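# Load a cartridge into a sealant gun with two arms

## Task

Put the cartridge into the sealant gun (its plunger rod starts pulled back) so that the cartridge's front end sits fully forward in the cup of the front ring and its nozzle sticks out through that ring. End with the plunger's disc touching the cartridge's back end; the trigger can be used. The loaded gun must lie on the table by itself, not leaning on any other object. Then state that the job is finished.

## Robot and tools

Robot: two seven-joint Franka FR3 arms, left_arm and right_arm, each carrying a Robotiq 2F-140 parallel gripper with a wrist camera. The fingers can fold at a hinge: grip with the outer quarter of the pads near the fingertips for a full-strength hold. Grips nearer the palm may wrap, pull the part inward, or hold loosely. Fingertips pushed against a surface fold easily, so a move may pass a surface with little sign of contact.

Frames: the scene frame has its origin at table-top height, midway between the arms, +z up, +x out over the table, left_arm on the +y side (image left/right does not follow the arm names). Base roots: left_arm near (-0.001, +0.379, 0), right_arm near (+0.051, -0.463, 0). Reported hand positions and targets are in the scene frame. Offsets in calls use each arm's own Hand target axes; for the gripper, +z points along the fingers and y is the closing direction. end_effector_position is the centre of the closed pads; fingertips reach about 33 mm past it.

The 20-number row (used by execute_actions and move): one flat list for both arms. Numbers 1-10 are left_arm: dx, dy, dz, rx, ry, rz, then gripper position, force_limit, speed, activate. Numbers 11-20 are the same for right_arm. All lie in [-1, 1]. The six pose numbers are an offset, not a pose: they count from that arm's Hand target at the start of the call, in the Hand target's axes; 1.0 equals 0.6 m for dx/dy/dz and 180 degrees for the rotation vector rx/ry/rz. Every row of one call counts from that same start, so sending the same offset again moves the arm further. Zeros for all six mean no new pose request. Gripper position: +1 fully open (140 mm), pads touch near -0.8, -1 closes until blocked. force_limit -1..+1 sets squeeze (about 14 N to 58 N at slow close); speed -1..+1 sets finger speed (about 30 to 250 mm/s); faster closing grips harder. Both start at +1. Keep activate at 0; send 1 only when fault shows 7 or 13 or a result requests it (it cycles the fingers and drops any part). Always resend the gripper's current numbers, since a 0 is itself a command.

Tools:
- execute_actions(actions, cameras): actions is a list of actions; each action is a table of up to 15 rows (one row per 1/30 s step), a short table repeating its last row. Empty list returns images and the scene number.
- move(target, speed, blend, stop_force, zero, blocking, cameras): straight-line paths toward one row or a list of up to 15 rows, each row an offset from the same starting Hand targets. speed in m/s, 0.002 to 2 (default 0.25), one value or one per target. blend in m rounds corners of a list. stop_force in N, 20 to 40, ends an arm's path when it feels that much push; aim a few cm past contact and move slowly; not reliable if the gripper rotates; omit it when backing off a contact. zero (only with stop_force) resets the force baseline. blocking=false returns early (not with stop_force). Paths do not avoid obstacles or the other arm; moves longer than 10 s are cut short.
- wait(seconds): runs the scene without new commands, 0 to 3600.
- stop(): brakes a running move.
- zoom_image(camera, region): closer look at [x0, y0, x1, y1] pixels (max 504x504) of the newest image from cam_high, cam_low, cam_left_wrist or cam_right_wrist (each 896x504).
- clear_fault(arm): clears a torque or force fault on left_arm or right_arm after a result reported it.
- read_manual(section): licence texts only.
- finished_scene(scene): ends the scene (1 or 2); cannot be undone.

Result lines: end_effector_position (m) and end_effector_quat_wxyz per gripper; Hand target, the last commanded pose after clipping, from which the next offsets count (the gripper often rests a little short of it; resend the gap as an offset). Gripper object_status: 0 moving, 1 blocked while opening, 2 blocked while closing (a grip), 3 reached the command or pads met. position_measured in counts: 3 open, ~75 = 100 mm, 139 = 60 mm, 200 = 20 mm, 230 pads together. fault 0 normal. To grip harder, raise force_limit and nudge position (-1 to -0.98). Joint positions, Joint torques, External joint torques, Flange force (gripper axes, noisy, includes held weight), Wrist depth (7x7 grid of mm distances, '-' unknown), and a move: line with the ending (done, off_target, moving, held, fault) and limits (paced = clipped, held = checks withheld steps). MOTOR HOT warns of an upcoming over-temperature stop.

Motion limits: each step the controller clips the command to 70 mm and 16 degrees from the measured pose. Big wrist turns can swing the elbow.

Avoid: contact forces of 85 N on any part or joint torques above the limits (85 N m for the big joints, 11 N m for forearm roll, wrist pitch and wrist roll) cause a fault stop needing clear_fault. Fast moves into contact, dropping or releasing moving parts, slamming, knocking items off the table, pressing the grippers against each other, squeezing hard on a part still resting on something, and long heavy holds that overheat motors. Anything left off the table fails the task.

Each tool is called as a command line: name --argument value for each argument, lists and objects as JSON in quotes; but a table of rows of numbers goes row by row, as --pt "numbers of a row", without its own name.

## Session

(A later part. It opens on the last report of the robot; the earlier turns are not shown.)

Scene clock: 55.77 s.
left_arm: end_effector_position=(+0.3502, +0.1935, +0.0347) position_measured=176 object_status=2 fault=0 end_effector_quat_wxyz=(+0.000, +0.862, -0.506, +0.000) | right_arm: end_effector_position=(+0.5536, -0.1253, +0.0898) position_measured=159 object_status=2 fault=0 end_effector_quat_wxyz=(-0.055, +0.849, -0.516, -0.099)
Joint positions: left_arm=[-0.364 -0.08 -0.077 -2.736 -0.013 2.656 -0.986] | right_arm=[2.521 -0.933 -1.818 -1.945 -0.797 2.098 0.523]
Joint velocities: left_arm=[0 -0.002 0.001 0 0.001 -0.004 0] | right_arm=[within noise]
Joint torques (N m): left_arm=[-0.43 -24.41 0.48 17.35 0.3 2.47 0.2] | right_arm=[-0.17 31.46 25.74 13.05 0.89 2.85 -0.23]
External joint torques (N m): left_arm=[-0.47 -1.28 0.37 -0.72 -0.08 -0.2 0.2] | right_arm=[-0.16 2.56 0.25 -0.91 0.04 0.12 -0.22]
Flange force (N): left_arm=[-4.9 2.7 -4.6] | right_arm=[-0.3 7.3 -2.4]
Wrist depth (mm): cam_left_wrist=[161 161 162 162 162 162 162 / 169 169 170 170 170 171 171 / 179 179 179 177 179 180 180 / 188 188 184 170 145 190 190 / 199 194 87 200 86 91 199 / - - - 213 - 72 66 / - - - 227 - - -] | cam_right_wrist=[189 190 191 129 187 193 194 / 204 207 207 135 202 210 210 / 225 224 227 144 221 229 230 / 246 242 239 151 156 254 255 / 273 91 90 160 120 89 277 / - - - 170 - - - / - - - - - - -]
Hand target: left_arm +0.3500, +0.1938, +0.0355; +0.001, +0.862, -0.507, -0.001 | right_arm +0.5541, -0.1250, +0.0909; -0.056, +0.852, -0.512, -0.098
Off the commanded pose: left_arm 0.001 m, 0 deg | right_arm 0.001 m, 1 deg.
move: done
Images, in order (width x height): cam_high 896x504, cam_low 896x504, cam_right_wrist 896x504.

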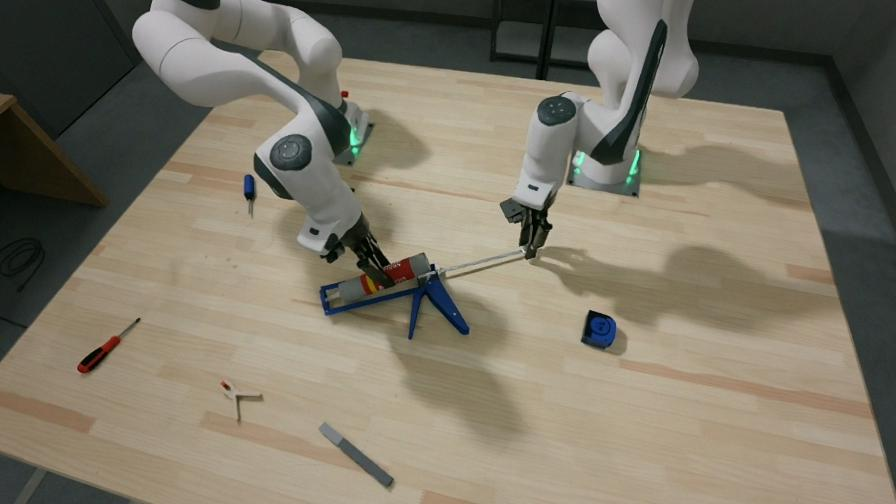

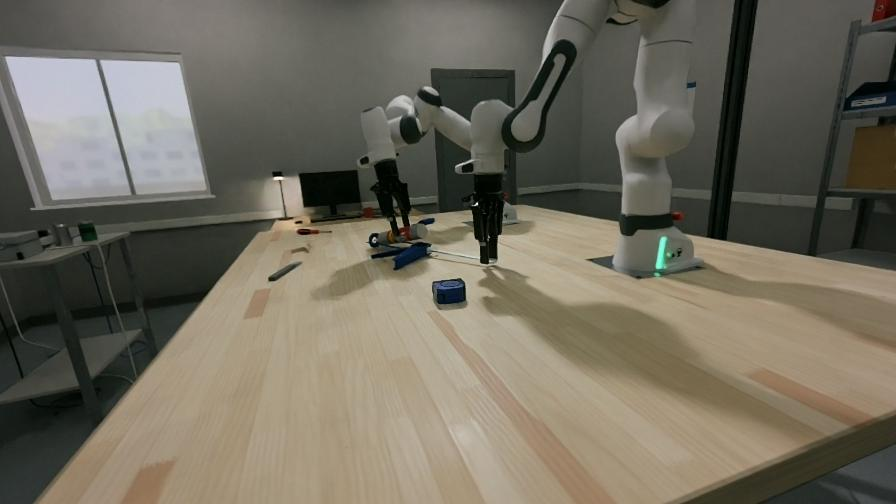

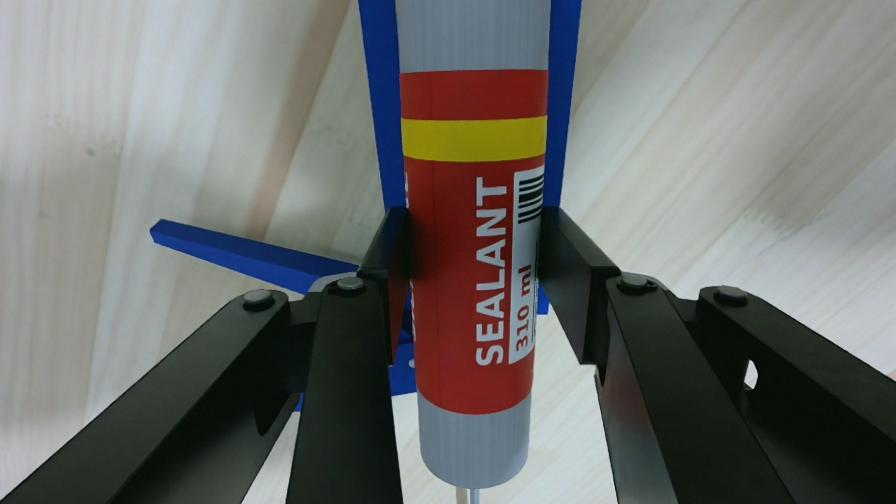

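move --target '[0,0,0,0,0,0,-1,-0.5,-1,0,0.0617,0,0,0,0,0,-1,-0.3,-1,0]' --speed 0.04 --cameras '["cam_low","cam_high","cam_right_wrist"]'

zoom_image --camera "cam_low" --region '[355, 215, 435, 260]'

zoom_image --camera "cam_high" --region '[310, 250, 390, 320]'

Scene clock: 59.47 s.
left_arm: end_effector_position=(+0.3501, +0.1936, +0.0347) position_measured=176 object_status=2 fault=0 end_effector_quat_wxyz=(+0.000, +0.862, -0.506, -0.001) | right_arm: end_effector_position=(+0.5691, -0.1570, +0.0810) position_measured=159 object_status=2 fault=0 end_effector_quat_wxyz=(-0.054, +0.849, -0.516, -0.099)
Joint positions: left_arm=[-0.364 -0.08 -0.077 -2.736 -0.013 2.656 -0.986] | right_arm=[2.469 -0.952 -1.825 -1.943 -0.813 2.088 0.471]
Joint velocities: left_arm=[within noise] | right_arm=[0 0 0 0 0 0 -0.005]
Joint torques (N m): left_arm=[-0.42 -24.42 0.42 17.27 0.31 2.54 0.18] | right_arm=[-0.23 31.16 26.09 13.27 0.87 2.79 -0.23]
External joint torques (N m): left_arm=[-0.41 -1.24 0.35 -0.86 -0.08 -0.14 0.18] | right_arm=[-0.28 1.76 0.13 -0.31 0 0.06 -0.22]
Flange force (N): left_arm=[-5.2 2.9 -4.2] | right_arm=[-0.1 4.1 -2.0]
Wrist depth (mm): cam_left_wrist=[161 161 162 162 163 162 162 / 170 169 170 170 170 170 171 / 178 178 179 177 179 180 180 / 188 188 185 170 145 190 190 / 199 194 87 200 86 91 198 / - - - 213 - 72 65 / - - - 226 - - -] | cam_right_wrist=[183 182 180 130 165 186 186 / 196 198 198 136 194 202 203 / 214 215 216 144 212 221 221 / 236 237 233 151 156 242 244 / 262 91 90 160 120 89 267 / - - - 170 - - - / - - - 368 - - -]
Hand target: left_arm +0.3500, +0.1938, +0.0355; +0.001, +0.862, -0.507, -0.001 | right_arm +0.5710, -0.1568, +0.0826; -0.056, +0.852, -0.512, -0.098
Off the commanded pose: left_arm 0.001 m, 0 deg | right_arm 0.002 m, 1 deg.
move: done
Images, in order (width x height): cam_high 896x504, cam_low 896x504, cam_right_wrist 896x504.

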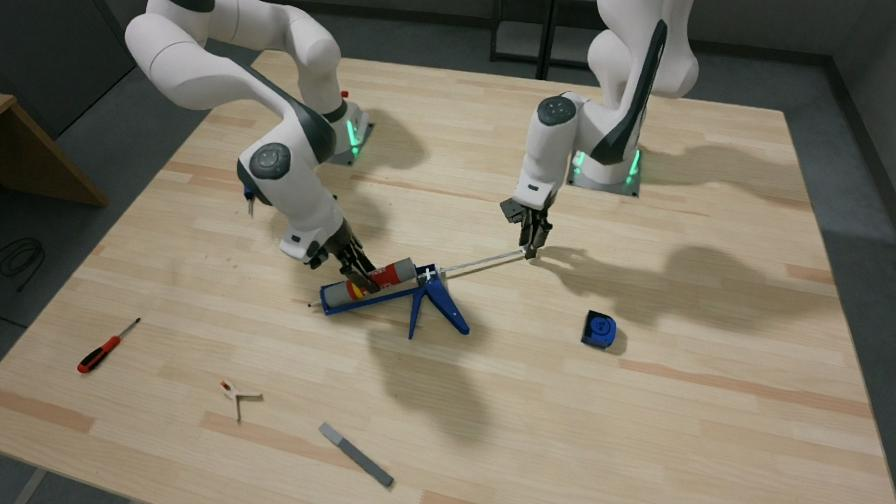

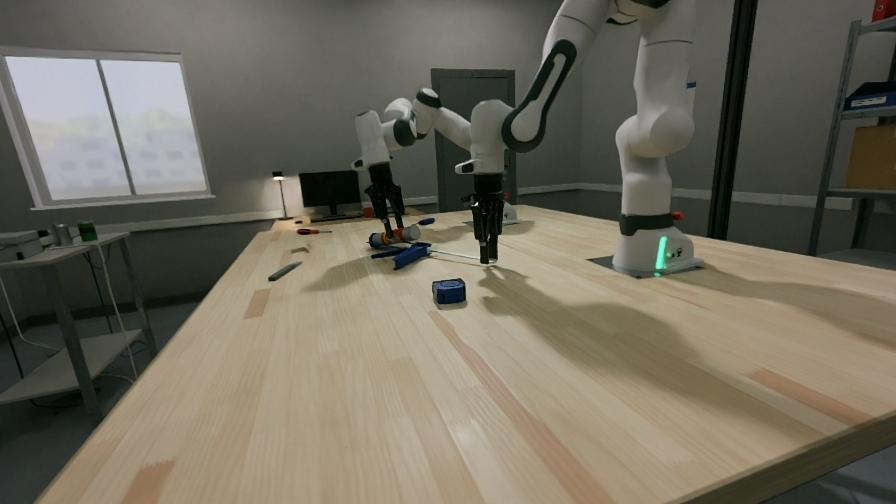

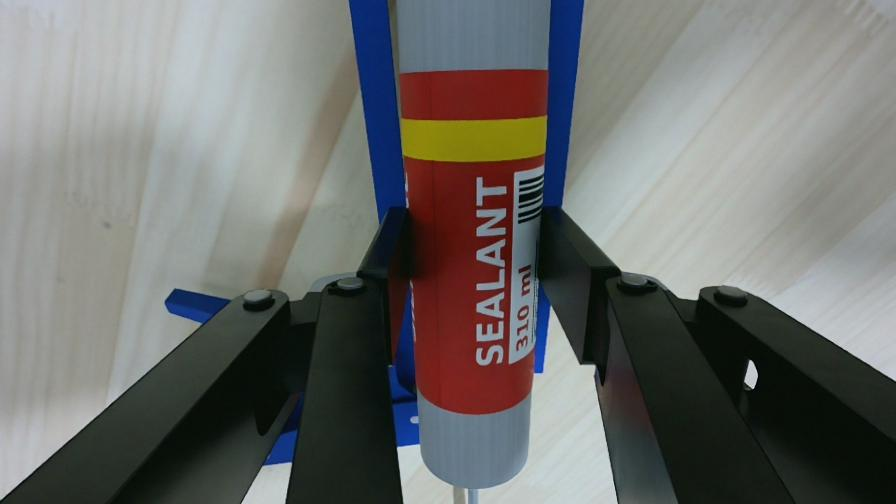

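Scaled by 6.300 from the camera's image (finer frame: 1280x720).

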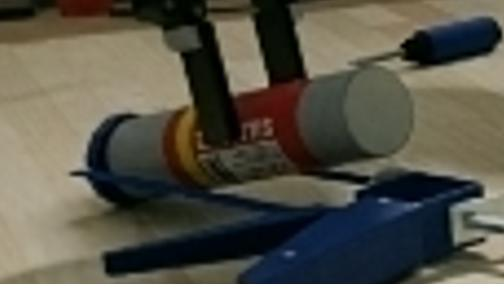

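Scaled by 6.300 from the camera's image (finer frame: 1280x720).

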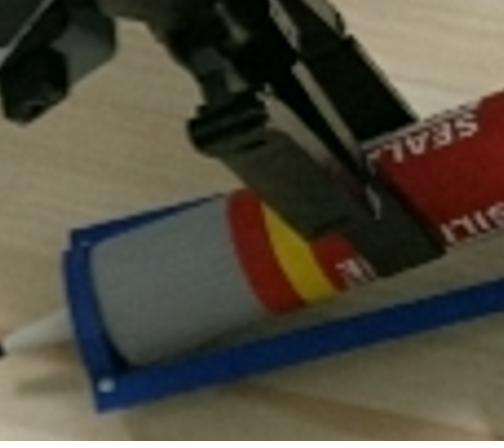

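move --target '[0,0,0,0,0,0,-1,-0.5,-1,0,0.0183,0,0,0,0,0,-1,-0.3,-1,0]' --speed 0.03 --stop_force 20 --cameras '["cam_low","cam_high","cam_right_wrist"]'

zoom_image --camera "cam_low" --region '[355, 215, 435, 260]'

zoom_image --camera "cam_high" --region '[300, 270, 350, 320]'

Scene clock: 61.37 s.
left_arm: end_effector_position=(+0.3502, +0.1935, +0.0349) position_measured=176 object_status=2 fault=0 end_effector_quat_wxyz=(+0.000, +0.862, -0.506, +0.000) | right_arm: end_effector_position=(+0.5730, -0.1635, +0.0794) position_measured=159 object_status=2 fault=0 end_effector_quat_wxyz=(-0.055, +0.850, -0.514, -0.100)
Joint positions: left_arm=[-0.364 -0.081 -0.077 -2.736 -0.013 2.655 -0.986] | right_arm=[2.458 -0.957 -1.828 -1.941 -0.814 2.087 0.452]
Joint torques (N m): left_arm=[-0.37 -24.17 0.46 17.18 0.31 2.56 0.18] | right_arm=[-1.61 32.28 24.8 13.75 0.52 2.59 -0.27]
External joint torques (N m): left_arm=[-0.33 -1.07 0.42 -0.83 -0.08 -0.1 0.18] | right_arm=[-1.55 2.79 -1.17 0.2 -0.35 -0.14 -0.26]
Flange force (N): left_arm=[-4.9 2.5 -3.6] | right_arm=[1.9 5.0 -2.2]
Wrist depth (mm): cam_left_wrist=[161 162 162 162 163 163 163 / 169 169 170 170 170 171 171 / 179 178 179 178 179 180 180 / 188 189 184 170 145 190 191 / 199 195 87 200 86 91 199 / - - - 213 - 72 65 / - - - 227 - - -] | cam_right_wrist=[182 181 178 130 177 183 184 / 194 196 196 136 177 200 200 / 213 215 215 144 210 220 219 / 235 236 232 151 156 241 242 / 260 91 90 160 120 89 264 / - - - 171 182 - - / - - - - - - -]
Hand target: left_arm +0.3500, +0.1938, +0.0355; +0.001, +0.862, -0.507, -0.001 | right_arm +0.5761, -0.1663, +0.0801; -0.056, +0.852, -0.512, -0.098
Off the commanded pose: left_arm 0.001 m, 0 deg | right_arm 0.004 m, 0 deg.
move: off_target (right_arm)
Images, in order (width x height): cam_high 896x504, cam_low 896x504, cam_right_wrist 896x504.

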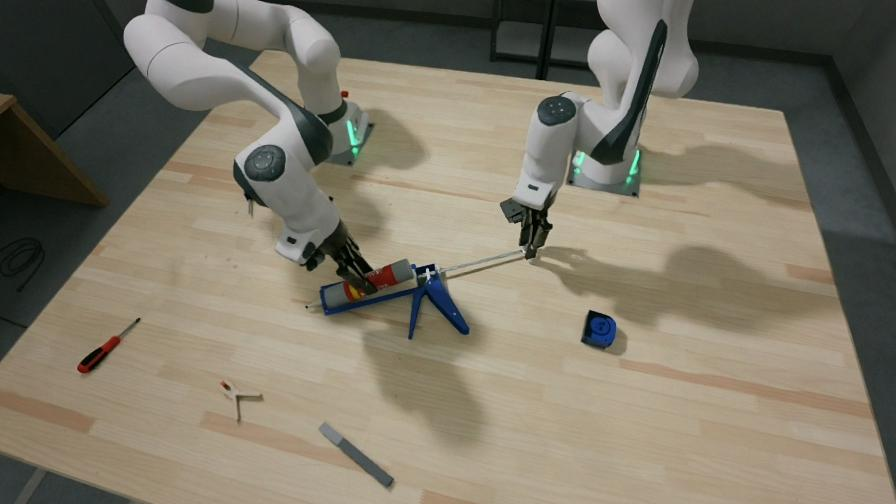

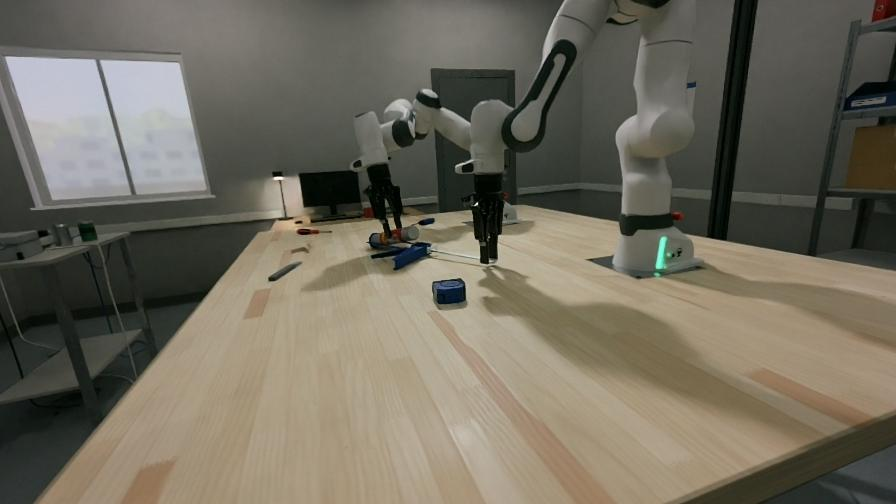

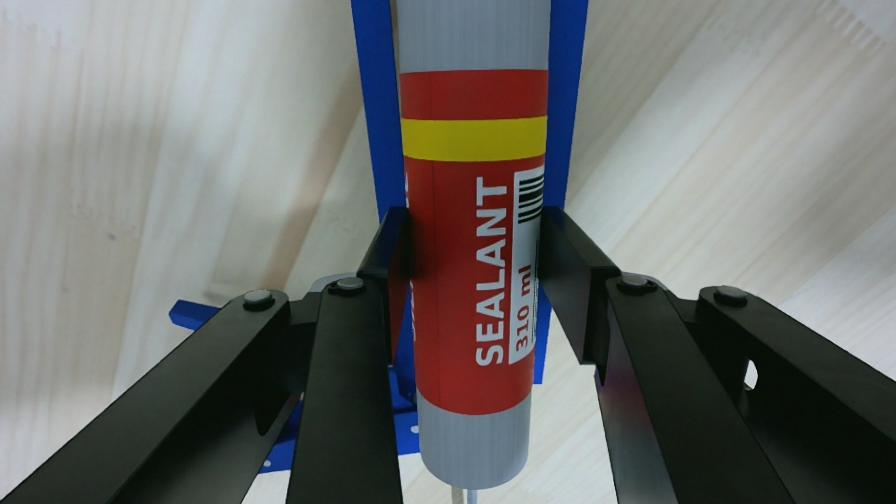

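Scaled by 6.300 from the camera's image (finer frame: 1280x720).

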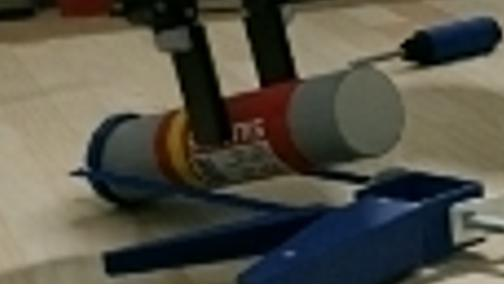

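Scaled by 10.080 from the camera's image (finer frame: 1280x720).

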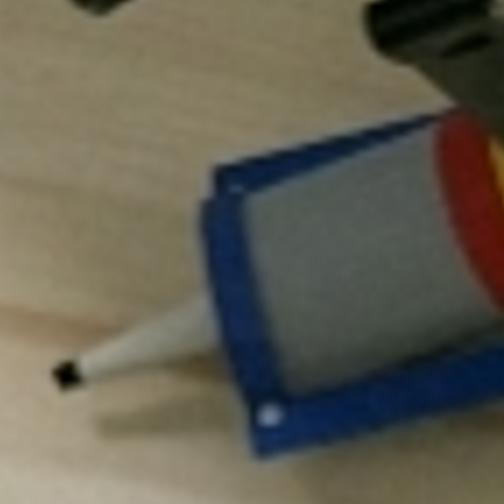

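move --pt "0 0 0 0 0 0 -1 -0.5 -1 0 -0.0117 0 0 0 0 0 -1 -0.3 -1 0" --pt "0 0 0 0 0 0 -1 -0.5 -1 0 -0.0105 0 0.0050 0 0 0 -1 -0.3 -1 0" --pt "0 0 0 0 0 0 -1 -0.5 -1 0 0.0057 0 0.0012 0 0 0 -1 -0.3 -1 0" --speed 0.03 --cameras '["cam_low","cam_high"]'

zoom_image --camera "cam_low" --region '[355, 215, 435, 260]'

zoom_image --camera "cam_high" --region '[300, 270, 350, 320]'

Scene clock: 63.20 s.
left_arm: end_effector_position=(+0.3506, +0.1931, +0.0354) position_measured=176 object_status=2 fault=0 end_effector_quat_wxyz=(+0.000, +0.862, -0.507, +0.000) | right_arm: end_effector_position=(+0.5729, -0.1644, +0.0777) position_measured=159 object_status=2 fault=0 end_effector_quat_wxyz=(-0.055, +0.851, -0.512, -0.100)
Joint positions: left_arm=[-0.364 -0.081 -0.077 -2.736 -0.013 2.656 -0.986] | right_arm=[2.458 -0.959 -1.83 -1.941 -0.815 2.088 0.448]
Joint velocities: left_arm=[within noise] | right_arm=[-0.003 -0.001 0.003 0.001 -0.001 0 -0.004]
Joint torques (N m): left_arm=[-0.19 -23.64 0.71 16.23 0.33 2.17 0.19] | right_arm=[-3.5 32.98 24.39 14.51 -0.1 2.46 -0.33]
External joint torques (N m): left_arm=[-0.12 -0.56 0.71 -1.84 -0.07 -0.49 0.19] | right_arm=[-3.52 3.44 -1.57 1.14 -0.97 -0.24 -0.32]
Flange force (N): left_arm=[-6.6 2.8 -3.1] | right_arm=[4.7 7.4 -4.1]
Wrist depth (mm): cam_left_wrist=[162 162 162 162 163 163 163 / 170 170 170 171 171 171 171 / 179 179 180 177 180 180 180 / 189 189 185 170 145 190 191 / 199 195 87 201 86 91 200 / - - - 213 - 72 66 / - - - 227 - - -] | cam_right_wrist=[178 179 177 128 176 182 183 / 193 193 195 136 173 197 199 / 210 212 212 144 208 216 218 / 233 234 229 151 156 239 240 / 258 91 90 160 120 89 262 / - - - 171 - - - / - - - - - - -]
Hand target: left_arm +0.3500, +0.1938, +0.0355; +0.001, +0.862, -0.507, -0.001 | right_arm +0.5775, -0.1691, +0.0787; -0.056, +0.852, -0.512, -0.098
Off the commanded pose: left_arm 0.001 m, 0 deg | right_arm 0.007 m, 0 deg.
move: off_target (right_arm)
Images, in order (width x height): cam_high 896x504, cam_low 896x504.

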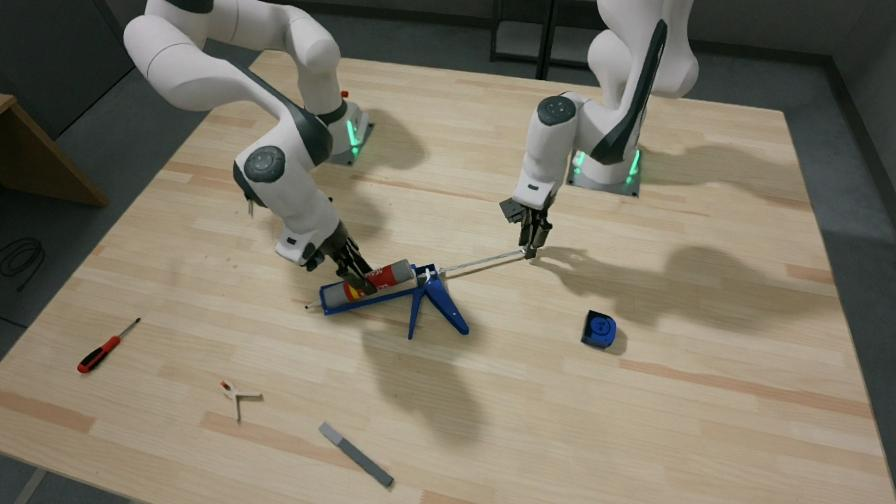

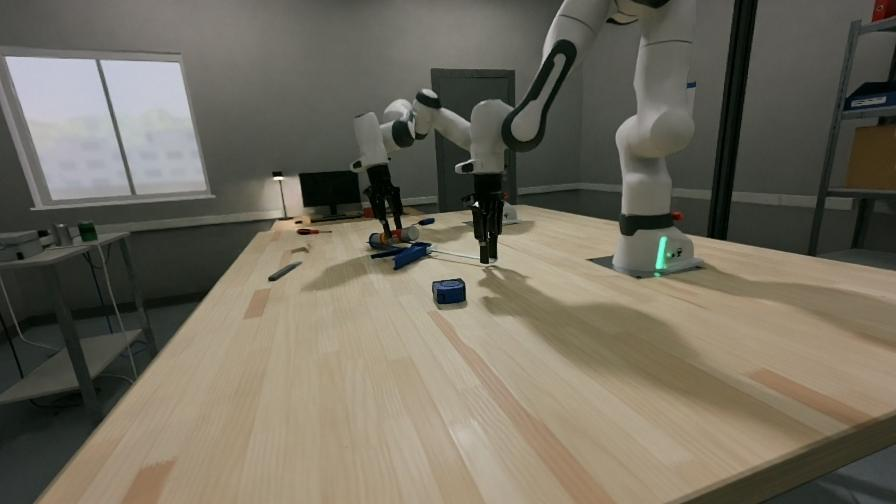

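Scaled by 6.300 from the camera's image (finer frame: 1280x720).

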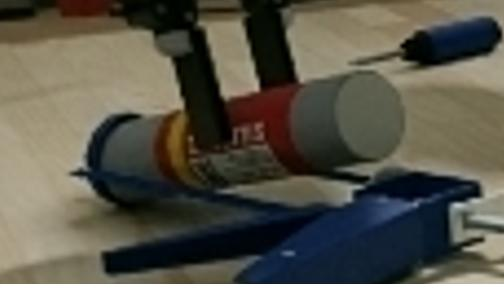

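Scaled by 10.080 from the camera's image (finer frame: 1280x720).

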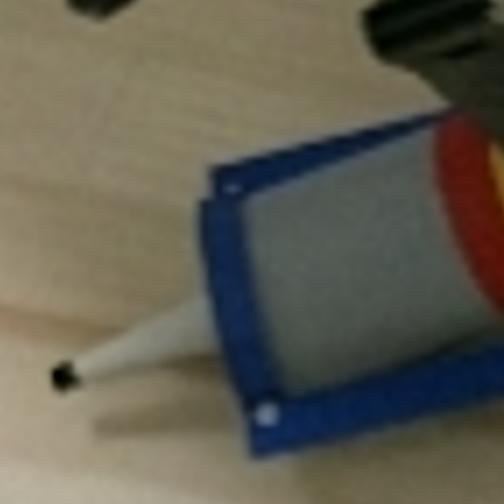

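move --pt "0 0 0 0 0 0 -1 -0.5 -1 0 -0.0053 0 0.0165 0 0.0278 0 -1 -0.3 -1 0" --pt "0 0 0 0 0 0 -1 -0.5 -1 0 -0.0040 0 0.0282 0 0.05 0 -1 -0.3 -1 0" --speed 0.03 --cameras '["cam_low","cam_high","cam_right_wrist"]'

zoom_image --camera "cam_low" --region '[355, 215, 435, 260]'

zoom_image --camera "cam_high" --region '[300, 250, 380, 320]'

Scene clock: 67.07 s.
left_arm: end_effector_position=(+0.3506, +0.1931, +0.0354) position_measured=176 object_status=2 fault=0 end_effector_quat_wxyz=(+0.000, +0.862, -0.507, +0.000) | right_arm: end_effector_position=(+0.5711, -0.1611, +0.0617) position_measured=159 object_status=2 fault=0 end_effector_quat_wxyz=(-0.015, +0.860, -0.509, -0.034)
Joint positions: left_arm=[-0.364 -0.081 -0.077 -2.736 -0.013 2.656 -0.986] | right_arm=[2.587 -0.844 -1.928 -1.95 -0.853 2.112 0.523]
Joint velocities: left_arm=[within noise] | right_arm=[0.001 0.001 0 0 0.001 0.003 0.005]
Joint torques (N m): left_arm=[-0.27 -23.62 0.57 16.29 0.33 2.17 0.2] | right_arm=[-1.43 34.34 20.63 14.97 0.2 2.51 0.48]
External joint torques (N m): left_arm=[-0.28 -0.56 0.48 -1.79 -0.06 -0.5 0.2] | right_arm=[-1.52 4.28 -2.45 -0.44 -0.51 -0.11 0.48]
Flange force (N): left_arm=[-6.2 3.1 -3.1] | right_arm=[1.3 9.1 -1.0]
Wrist depth (mm): cam_left_wrist=[161 162 163 163 163 163 163 / 170 170 170 171 171 171 172 / 179 179 179 178 180 180 181 / 189 189 185 171 145 191 191 / 199 196 87 200 86 91 199 / - - - 213 - 72 65 / - - - 227 - - -] | cam_right_wrist=[171 172 171 128 149 175 176 / 182 182 181 136 161 186 187 / 194 194 195 144 192 199 199 / 206 208 207 151 154 213 213 / 222 93 90 160 120 89 226 / - - - 172 206 - - / - - - 224 - - -]
Hand target: left_arm +0.3500, +0.1938, +0.0355; +0.001, +0.862, -0.507, -0.001 | right_arm +0.5746, -0.1637, +0.0627; -0.015, +0.857, -0.515, -0.030
Off the commanded pose: left_arm 0.001 m, 0 deg | right_arm 0.005 m, 1 deg.
move: off_target (right_arm)
Images, in order (width x height): cam_high 896x504, cam_low 896x504, cam_right_wrist 896x504.

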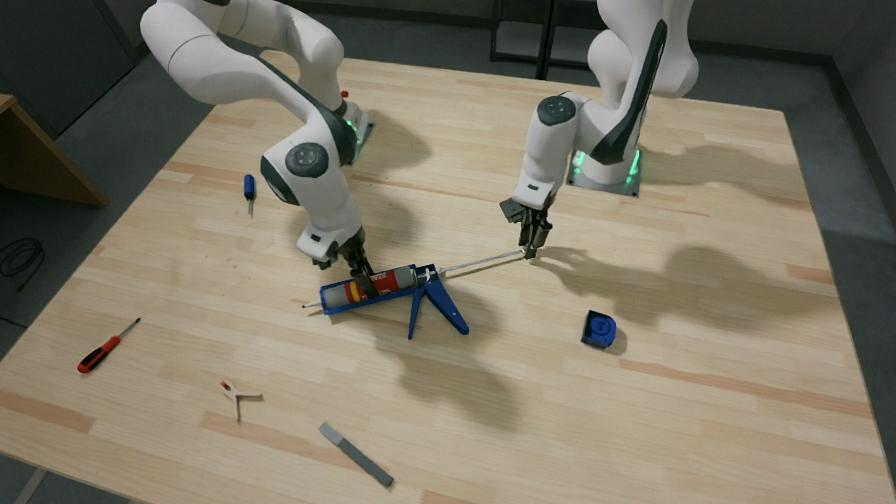

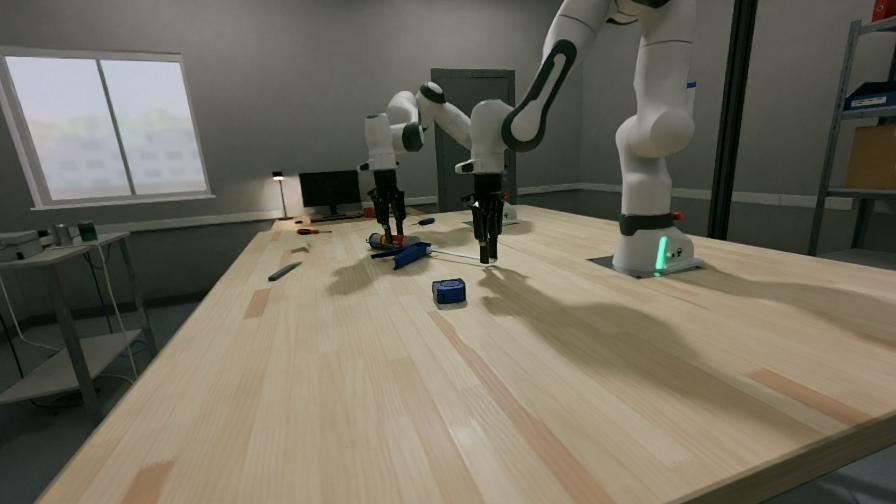

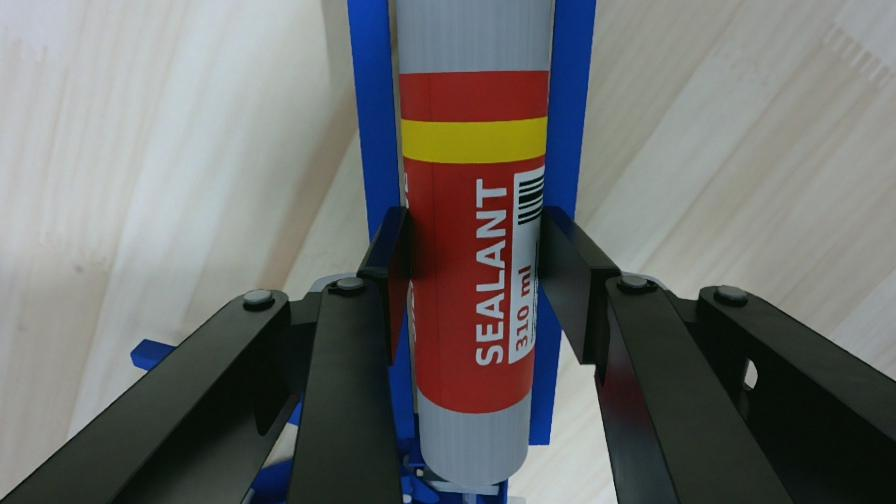

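Scaled by 6.300 from the camera's image (finer frame: 1280x720).

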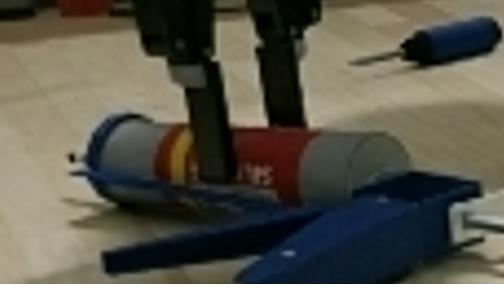

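Scaled by 6.300 from the camera's image (finer frame: 1280x720).

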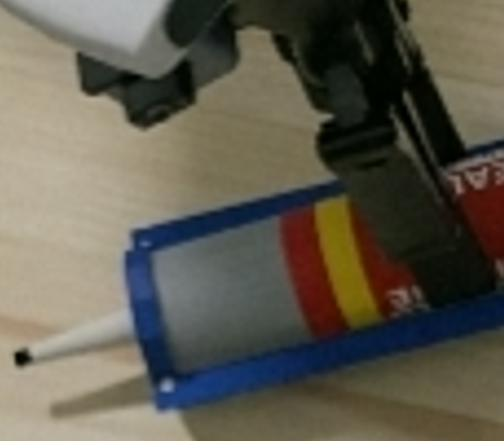

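move --pt "0 0 0 0 0 0 -1 -0.5 -1 0 -0.004 0 0 0 0 0 -1 -0.3 -1 0" --pt "0 0 0 0 0 0 -1 -0.5 -1 0 -0.004 0 0 0 0 0 -0.2 -0.3 -1 0" --speed 0.03 --cameras '["cam_low","cam_high","cam_right_wrist"]'

zoom_image --camera "cam_low" --region '[355, 215, 435, 260]'

zoom_image --camera "cam_high" --region '[300, 250, 380, 320]'

Scene clock: 68.53 s.
left_arm: end_effector_position=(+0.3505, +0.1933, +0.0353) position_measured=176 object_status=2 fault=0 end_effector_quat_wxyz=(+0.000, +0.862, -0.507, +0.000) | right_arm: end_effector_position=(+0.5717, -0.1614, +0.0621) position_measured=154 object_status=3 fault=0 end_effector_quat_wxyz=(-0.014, +0.859, -0.511, -0.032)
Joint positions: left_arm=[-0.364 -0.081 -0.077 -2.736 -0.013 2.655 -0.985] | right_arm=[2.59 -0.839 -1.93 -1.95 -0.853 2.113 0.527]
Joint torques (N m): left_arm=[-0.35 -23.61 0.46 17.22 0.33 2.61 0.18] | right_arm=[0.01 32.49 21.18 14.1 0.76 2.78 0.41]
External joint torques (N m): left_arm=[-0.28 -0.54 0.46 -0.87 -0.06 -0.06 0.18] | right_arm=[0.02 2.46 -1.66 -1.36 0.05 0.19 0.41]
Flange force (N): left_arm=[-3.9 1.7 -1.8] | right_arm=[-0.9 7.0 1.2]
Wrist depth (mm): cam_left_wrist=[162 162 163 163 163 163 163 / 170 171 170 171 171 171 171 / 179 179 179 178 180 180 181 / 189 189 185 171 145 190 191 / 199 195 87 200 86 91 199 / - - - 213 - 72 66 / - - - 227 - - -] | cam_right_wrist=[172 173 172 132 149 176 176 / 182 184 182 139 161 187 187 / 194 195 196 150 174 198 198 / 208 208 206 158 146 212 214 / 222 91 90 170 173 89 227 / - - - 183 209 - - / - - - 231 267 - -]
Hand target: left_arm +0.3500, +0.1938, +0.0355; +0.001, +0.862, -0.507, -0.001 | right_arm +0.5735, -0.1616, +0.0629; -0.015, +0.857, -0.515, -0.030
Off the commanded pose: left_arm 0.001 m, 0 deg | right_arm 0.002 m, 1 deg.
move: done
Images, in order (width x height): cam_high 896x504, cam_low 896x504, cam_right_wrist 896x504.

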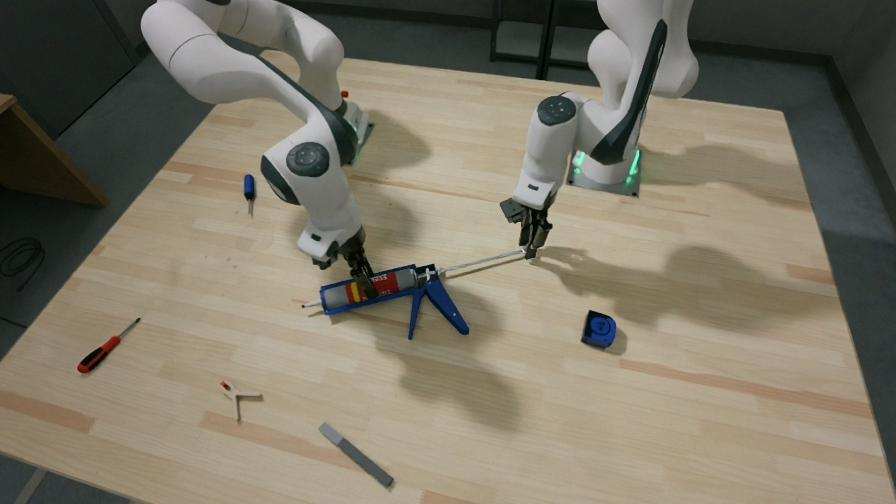

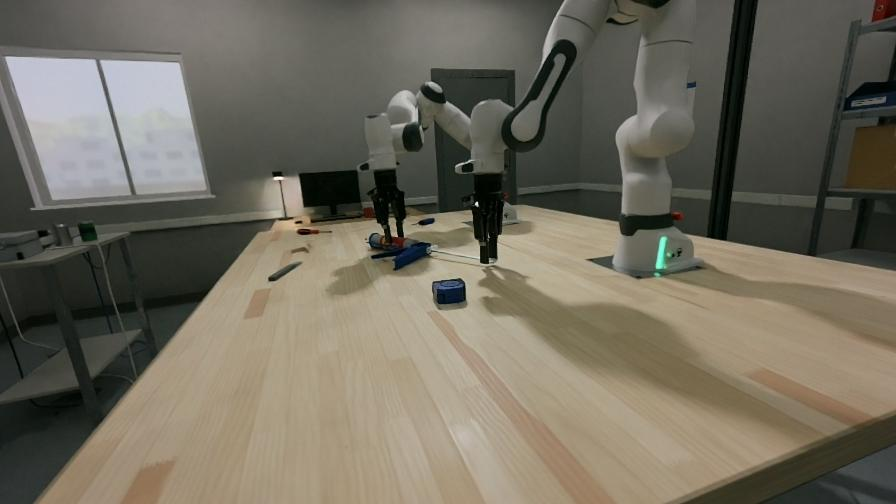

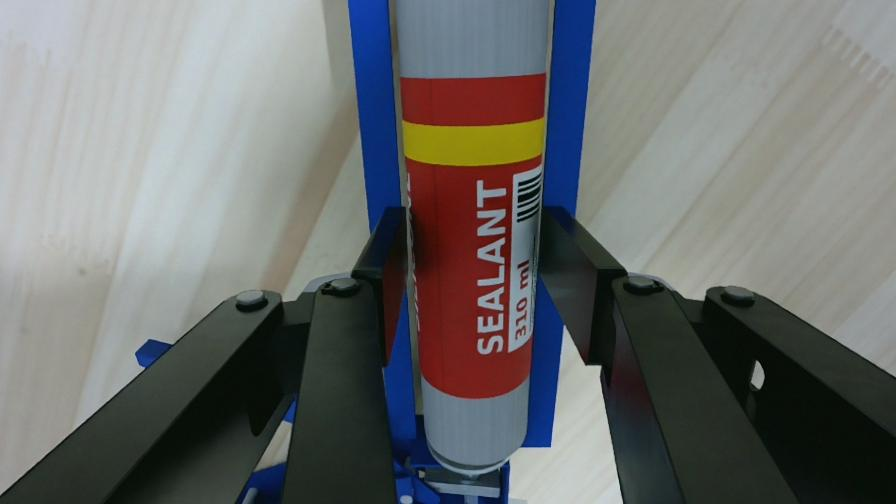

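Scaled by 6.300 from the camera's image (finer frame: 1280x720).

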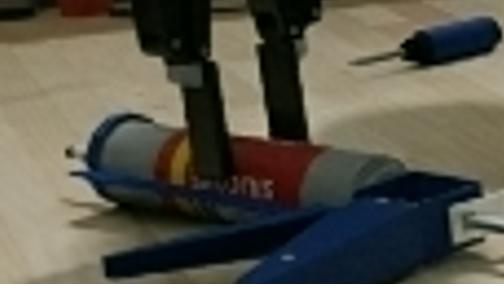

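Scaled by 6.300 from the camera's image (finer frame: 1280x720).

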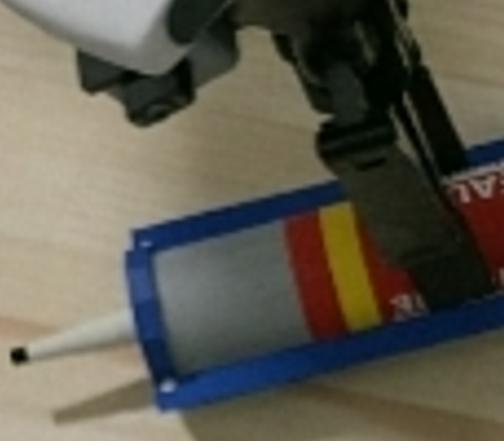

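move --pt "0 0 0 0 0 0 -1 -0.5 -1 0 -0.007 0 -0.1 0 0 0 -0.2 -0.3 -1 0" --pt "0 0 0 0 0 0 -1 -0.5 -1 0 -0.007 0.002 -0.1 0 0.0222 0 0.4 -0.3 0 0" --pt "0 0 0 0 0 0 -1 -0.5 -1 0 0.0025 0.002 0.036 0 0.0222 0 0.4 -0.3 0 0" --pt "0 0 0 0 0 0 -1 -0.5 -1 0 0.0025 0.002 0.036 0 0.0222 0 -1 -0.3 -1 0" --speed '[0.12,0.1,0.1,0.05]' --cameras '["cam_right_wrist","cam_high"]'

Scene clock: 74.03 s.
left_arm: end_effector_position=(+0.3504, +0.1934, +0.0353) position_measured=176 object_status=2 fault=0 end_effector_quat_wxyz=(+0.000, +0.862, -0.507, +0.000) | right_arm: end_effector_position=(+0.5721, -0.1624, +0.0414) position_measured=109 object_status=0 fault=0 end_effector_quat_wxyz=(+0.003, +0.859, -0.513, -0.001)
Joint positions: left_arm=[-0.364 -0.081 -0.076 -2.736 -0.013 2.655 -0.985] | right_arm=[2.67 -0.812 -2.007 -1.954 -0.894 2.138 0.581]
Joint torques (N m): left_arm=[-0.41 -23.6 0.45 16.76 0.33 2.4 0.1] | right_arm=[0.59 33.5 19.7 14.18 0.59 3 0.38]
External joint torques (N m): left_arm=[-0.45 -0.52 0.34 -1.26 -0.05 -0.26 0.1] | right_arm=[0.76 2.17 -1.83 -1.74 -0.04 0.48 0.38]
Flange force (N): left_arm=[-4.5 2.7 -2.3] | right_arm=[-1.6 7.0 2.6]
Wrist depth (mm): cam_left_wrist=[162 162 162 162 163 163 163 / 169 170 170 171 171 171 171 / 178 179 179 177 179 181 180 / 189 188 185 170 145 190 190 / 200 195 87 201 86 91 200 / - - - 213 - 72 65 / - - - 227 - - -] | cam_right_wrist=[159 158 157 117 134 161 161 / 165 166 165 121 140 168 170 / 174 175 174 130 150 178 179 / 186 185 158 137 155 186 189 / - 95 125 145 155 95 89 / - - 209 154 180 - - / - - 190 170 220 - -]
Hand target: left_arm +0.3500, +0.1938, +0.0355; +0.001, +0.862, -0.507, -0.001 | right_arm +0.5723, -0.1623, +0.0412; +0.002, +0.857, -0.515, -0.001
Off the commanded pose: left_arm 0.001 m, 0 deg | right_arm 0.000 m, 0 deg.
move: done
Images, in order (width x height): cam_high 896x504, cam_right_wrist 896x504.

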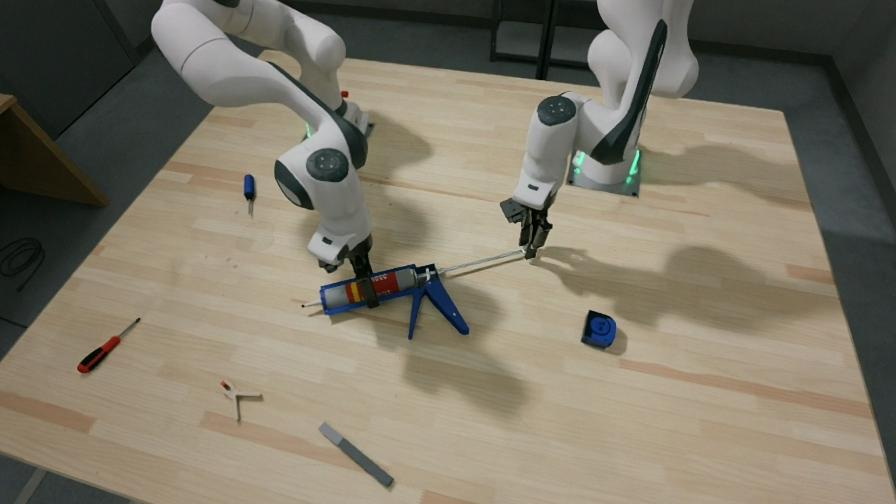

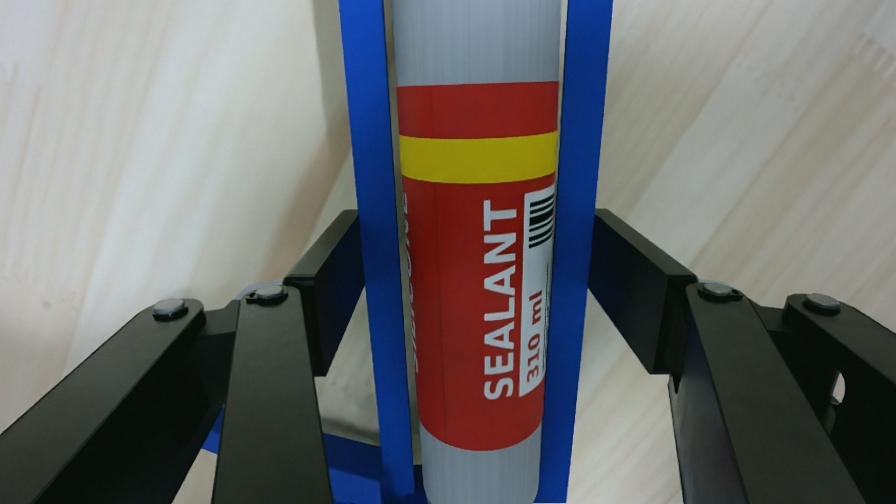

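move --target '[0,0,0,0,0,0,-0.98,0.4,-1,0,0,0,0,0,0,0,-1,-0.3,-1,0]' --speed 0.05

move --target '[0.04,0,0,0,0,0,-0.98,0.4,-1,0,0,0,0,0,0,0,-1,-0.3,-1,0]' --speed 0.02 --stop_force 36 --cameras '["cam_right_wrist","cam_left_wrist"]'

Scene clock: 74.83 s.
left_arm: end_effector_position=(+0.3504, +0.1934, +0.0353) position_measured=179 object_status=0 fault=0 end_effector_quat_wxyz=(+0.000, +0.862, -0.507, +0.000) | right_arm: end_effector_position=(+0.5721, -0.1624, +0.0414) position_measured=109 object_status=2 fault=0 end_effector_quat_wxyz=(+0.003, +0.859, -0.512, -0.001)
Joint positions: left_arm=[-0.364 -0.081 -0.076 -2.736 -0.013 2.655 -0.985] | right_arm=[2.67 -0.811 -2.008 -1.954 -0.894 2.138 0.581]
Joint torques (N m): left_arm=[-0.34 -23.66 0.42 16.69 0.34 2.42 0.13] | right_arm=[0.44 33.51 19.72 14.18 0.67 2.87 0.44]
External joint torques (N m): left_arm=[-0.37 -0.62 0.32 -1.31 -0.04 -0.23 0.13] | right_arm=[0.59 2.29 -1.74 -1.64 0.04 0.36 0.44]
Flange force (N): left_arm=[-4.9 2.9 -2.5] | right_arm=[-1.4 7.3 1.9]
Wrist depth (mm): cam_left_wrist=[162 161 163 162 163 163 163 / 170 170 170 171 171 171 172 / 179 179 179 177 180 180 181 / 189 189 187 170 144 190 191 / 199 195 87 200 86 91 200 / - - - 212 - 72 67 / - - - 227 - - -] | cam_right_wrist=[159 158 157 115 133 160 161 / 166 166 165 121 140 169 169 / 174 175 174 129 149 178 179 / 186 184 183 136 155 187 189 / - 95 166 145 155 95 89 / - - 210 154 182 - - / - - 190 194 221 - -]
Hand target: left_arm +0.3500, +0.1938, +0.0355; +0.001, +0.862, -0.507, -0.001 | right_arm +0.5723, -0.1623, +0.0412; +0.002, +0.857, -0.515, -0.001
Off the commanded pose: left_arm 0.001 m, 0 deg | right_arm 0.000 m, 0 deg.
move: done

Scene clock: 77.27 s.
left_arm: end_effector_position=(+0.3535, +0.1837, +0.0307) position_measured=179 object_status=2 fault=0 end_effector_quat_wxyz=(+0.001, +0.864, -0.504, -0.014) | right_arm: end_effector_position=(+0.5780, -0.1689, +0.0421) position_measured=109 object_status=2 fault=0 end_effector_quat_wxyz=(+0.004, +0.860, -0.510, +0.005)
Joint positions: left_arm=[-0.364 -0.033 -0.092 -2.684 -0.01 2.622 -1.01] | right_arm=[2.666 -0.806 -2.013 -1.951 -0.902 2.138 0.571]
Joint torques (N m): left_arm=[-4.26 -24.8 -4.12 22.6 -0.4 5.81 -0.42] | right_arm=[3.43 30.55 22.08 12.28 3.26 3.13 0.94]
External joint torques (N m): left_arm=[-4.29 0 -4.2 4.51 -0.79 3.22 -0.42] | right_arm=[3.33 -0.83 0.62 -3.58 2.64 0.62 0.94]
Flange force (N): left_arm=[16.0 3.7 8.3] | right_arm=[-6.9 6.3 1.4]
Wrist depth (mm): cam_left_wrist=[154 155 156 157 158 159 159 / 162 163 164 165 166 168 168 / 172 172 173 172 176 177 178 / 182 183 181 170 143 188 189 / 193 189 87 196 86 91 199 / - - - 210 - 72 67 / - - - 226 - - -] | cam_right_wrist=[160 160 159 119 134 162 162 / 167 167 167 123 141 170 170 / 176 176 175 131 150 178 179 / 187 186 156 137 155 186 189 / - 95 126 145 156 95 89 / - - 209 155 180 - - / - - 193 170 219 - -]
Hand target: left_arm +0.3616, +0.1728, +0.0355; +0.001, +0.862, -0.507, -0.001 | right_arm +0.5723, -0.1623, +0.0412; +0.002, +0.857, -0.515, -0.001
Off the commanded pose: left_arm 0.014 m, 2 deg | right_arm 0.009 m, 1 deg.
move: off_target (left_arm)
Images, in order (width x height): cam_left_wrist 896x504, cam_right_wrist 896x504.

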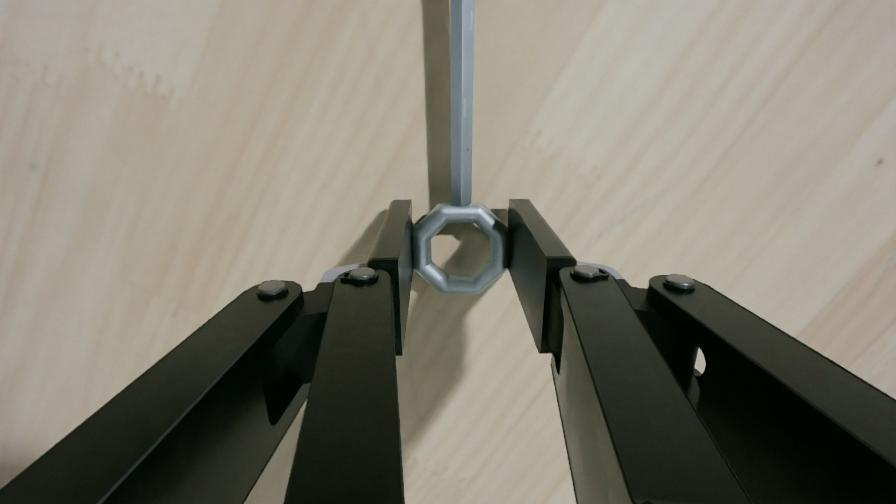

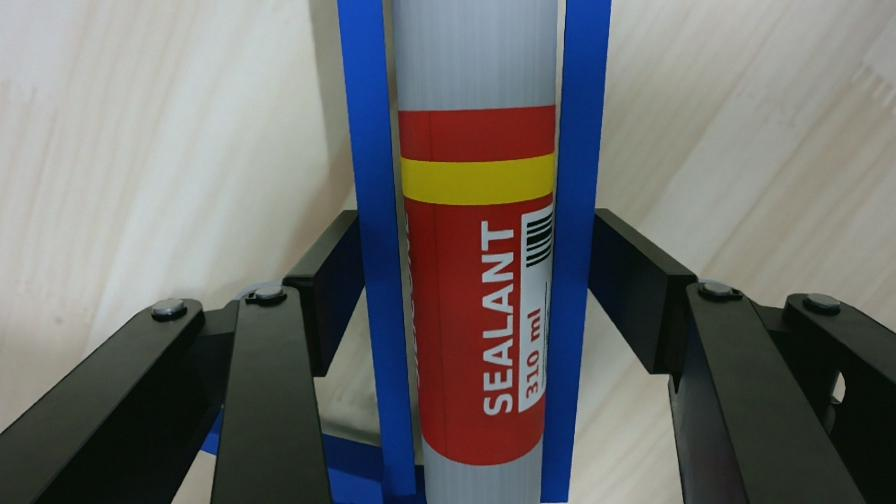

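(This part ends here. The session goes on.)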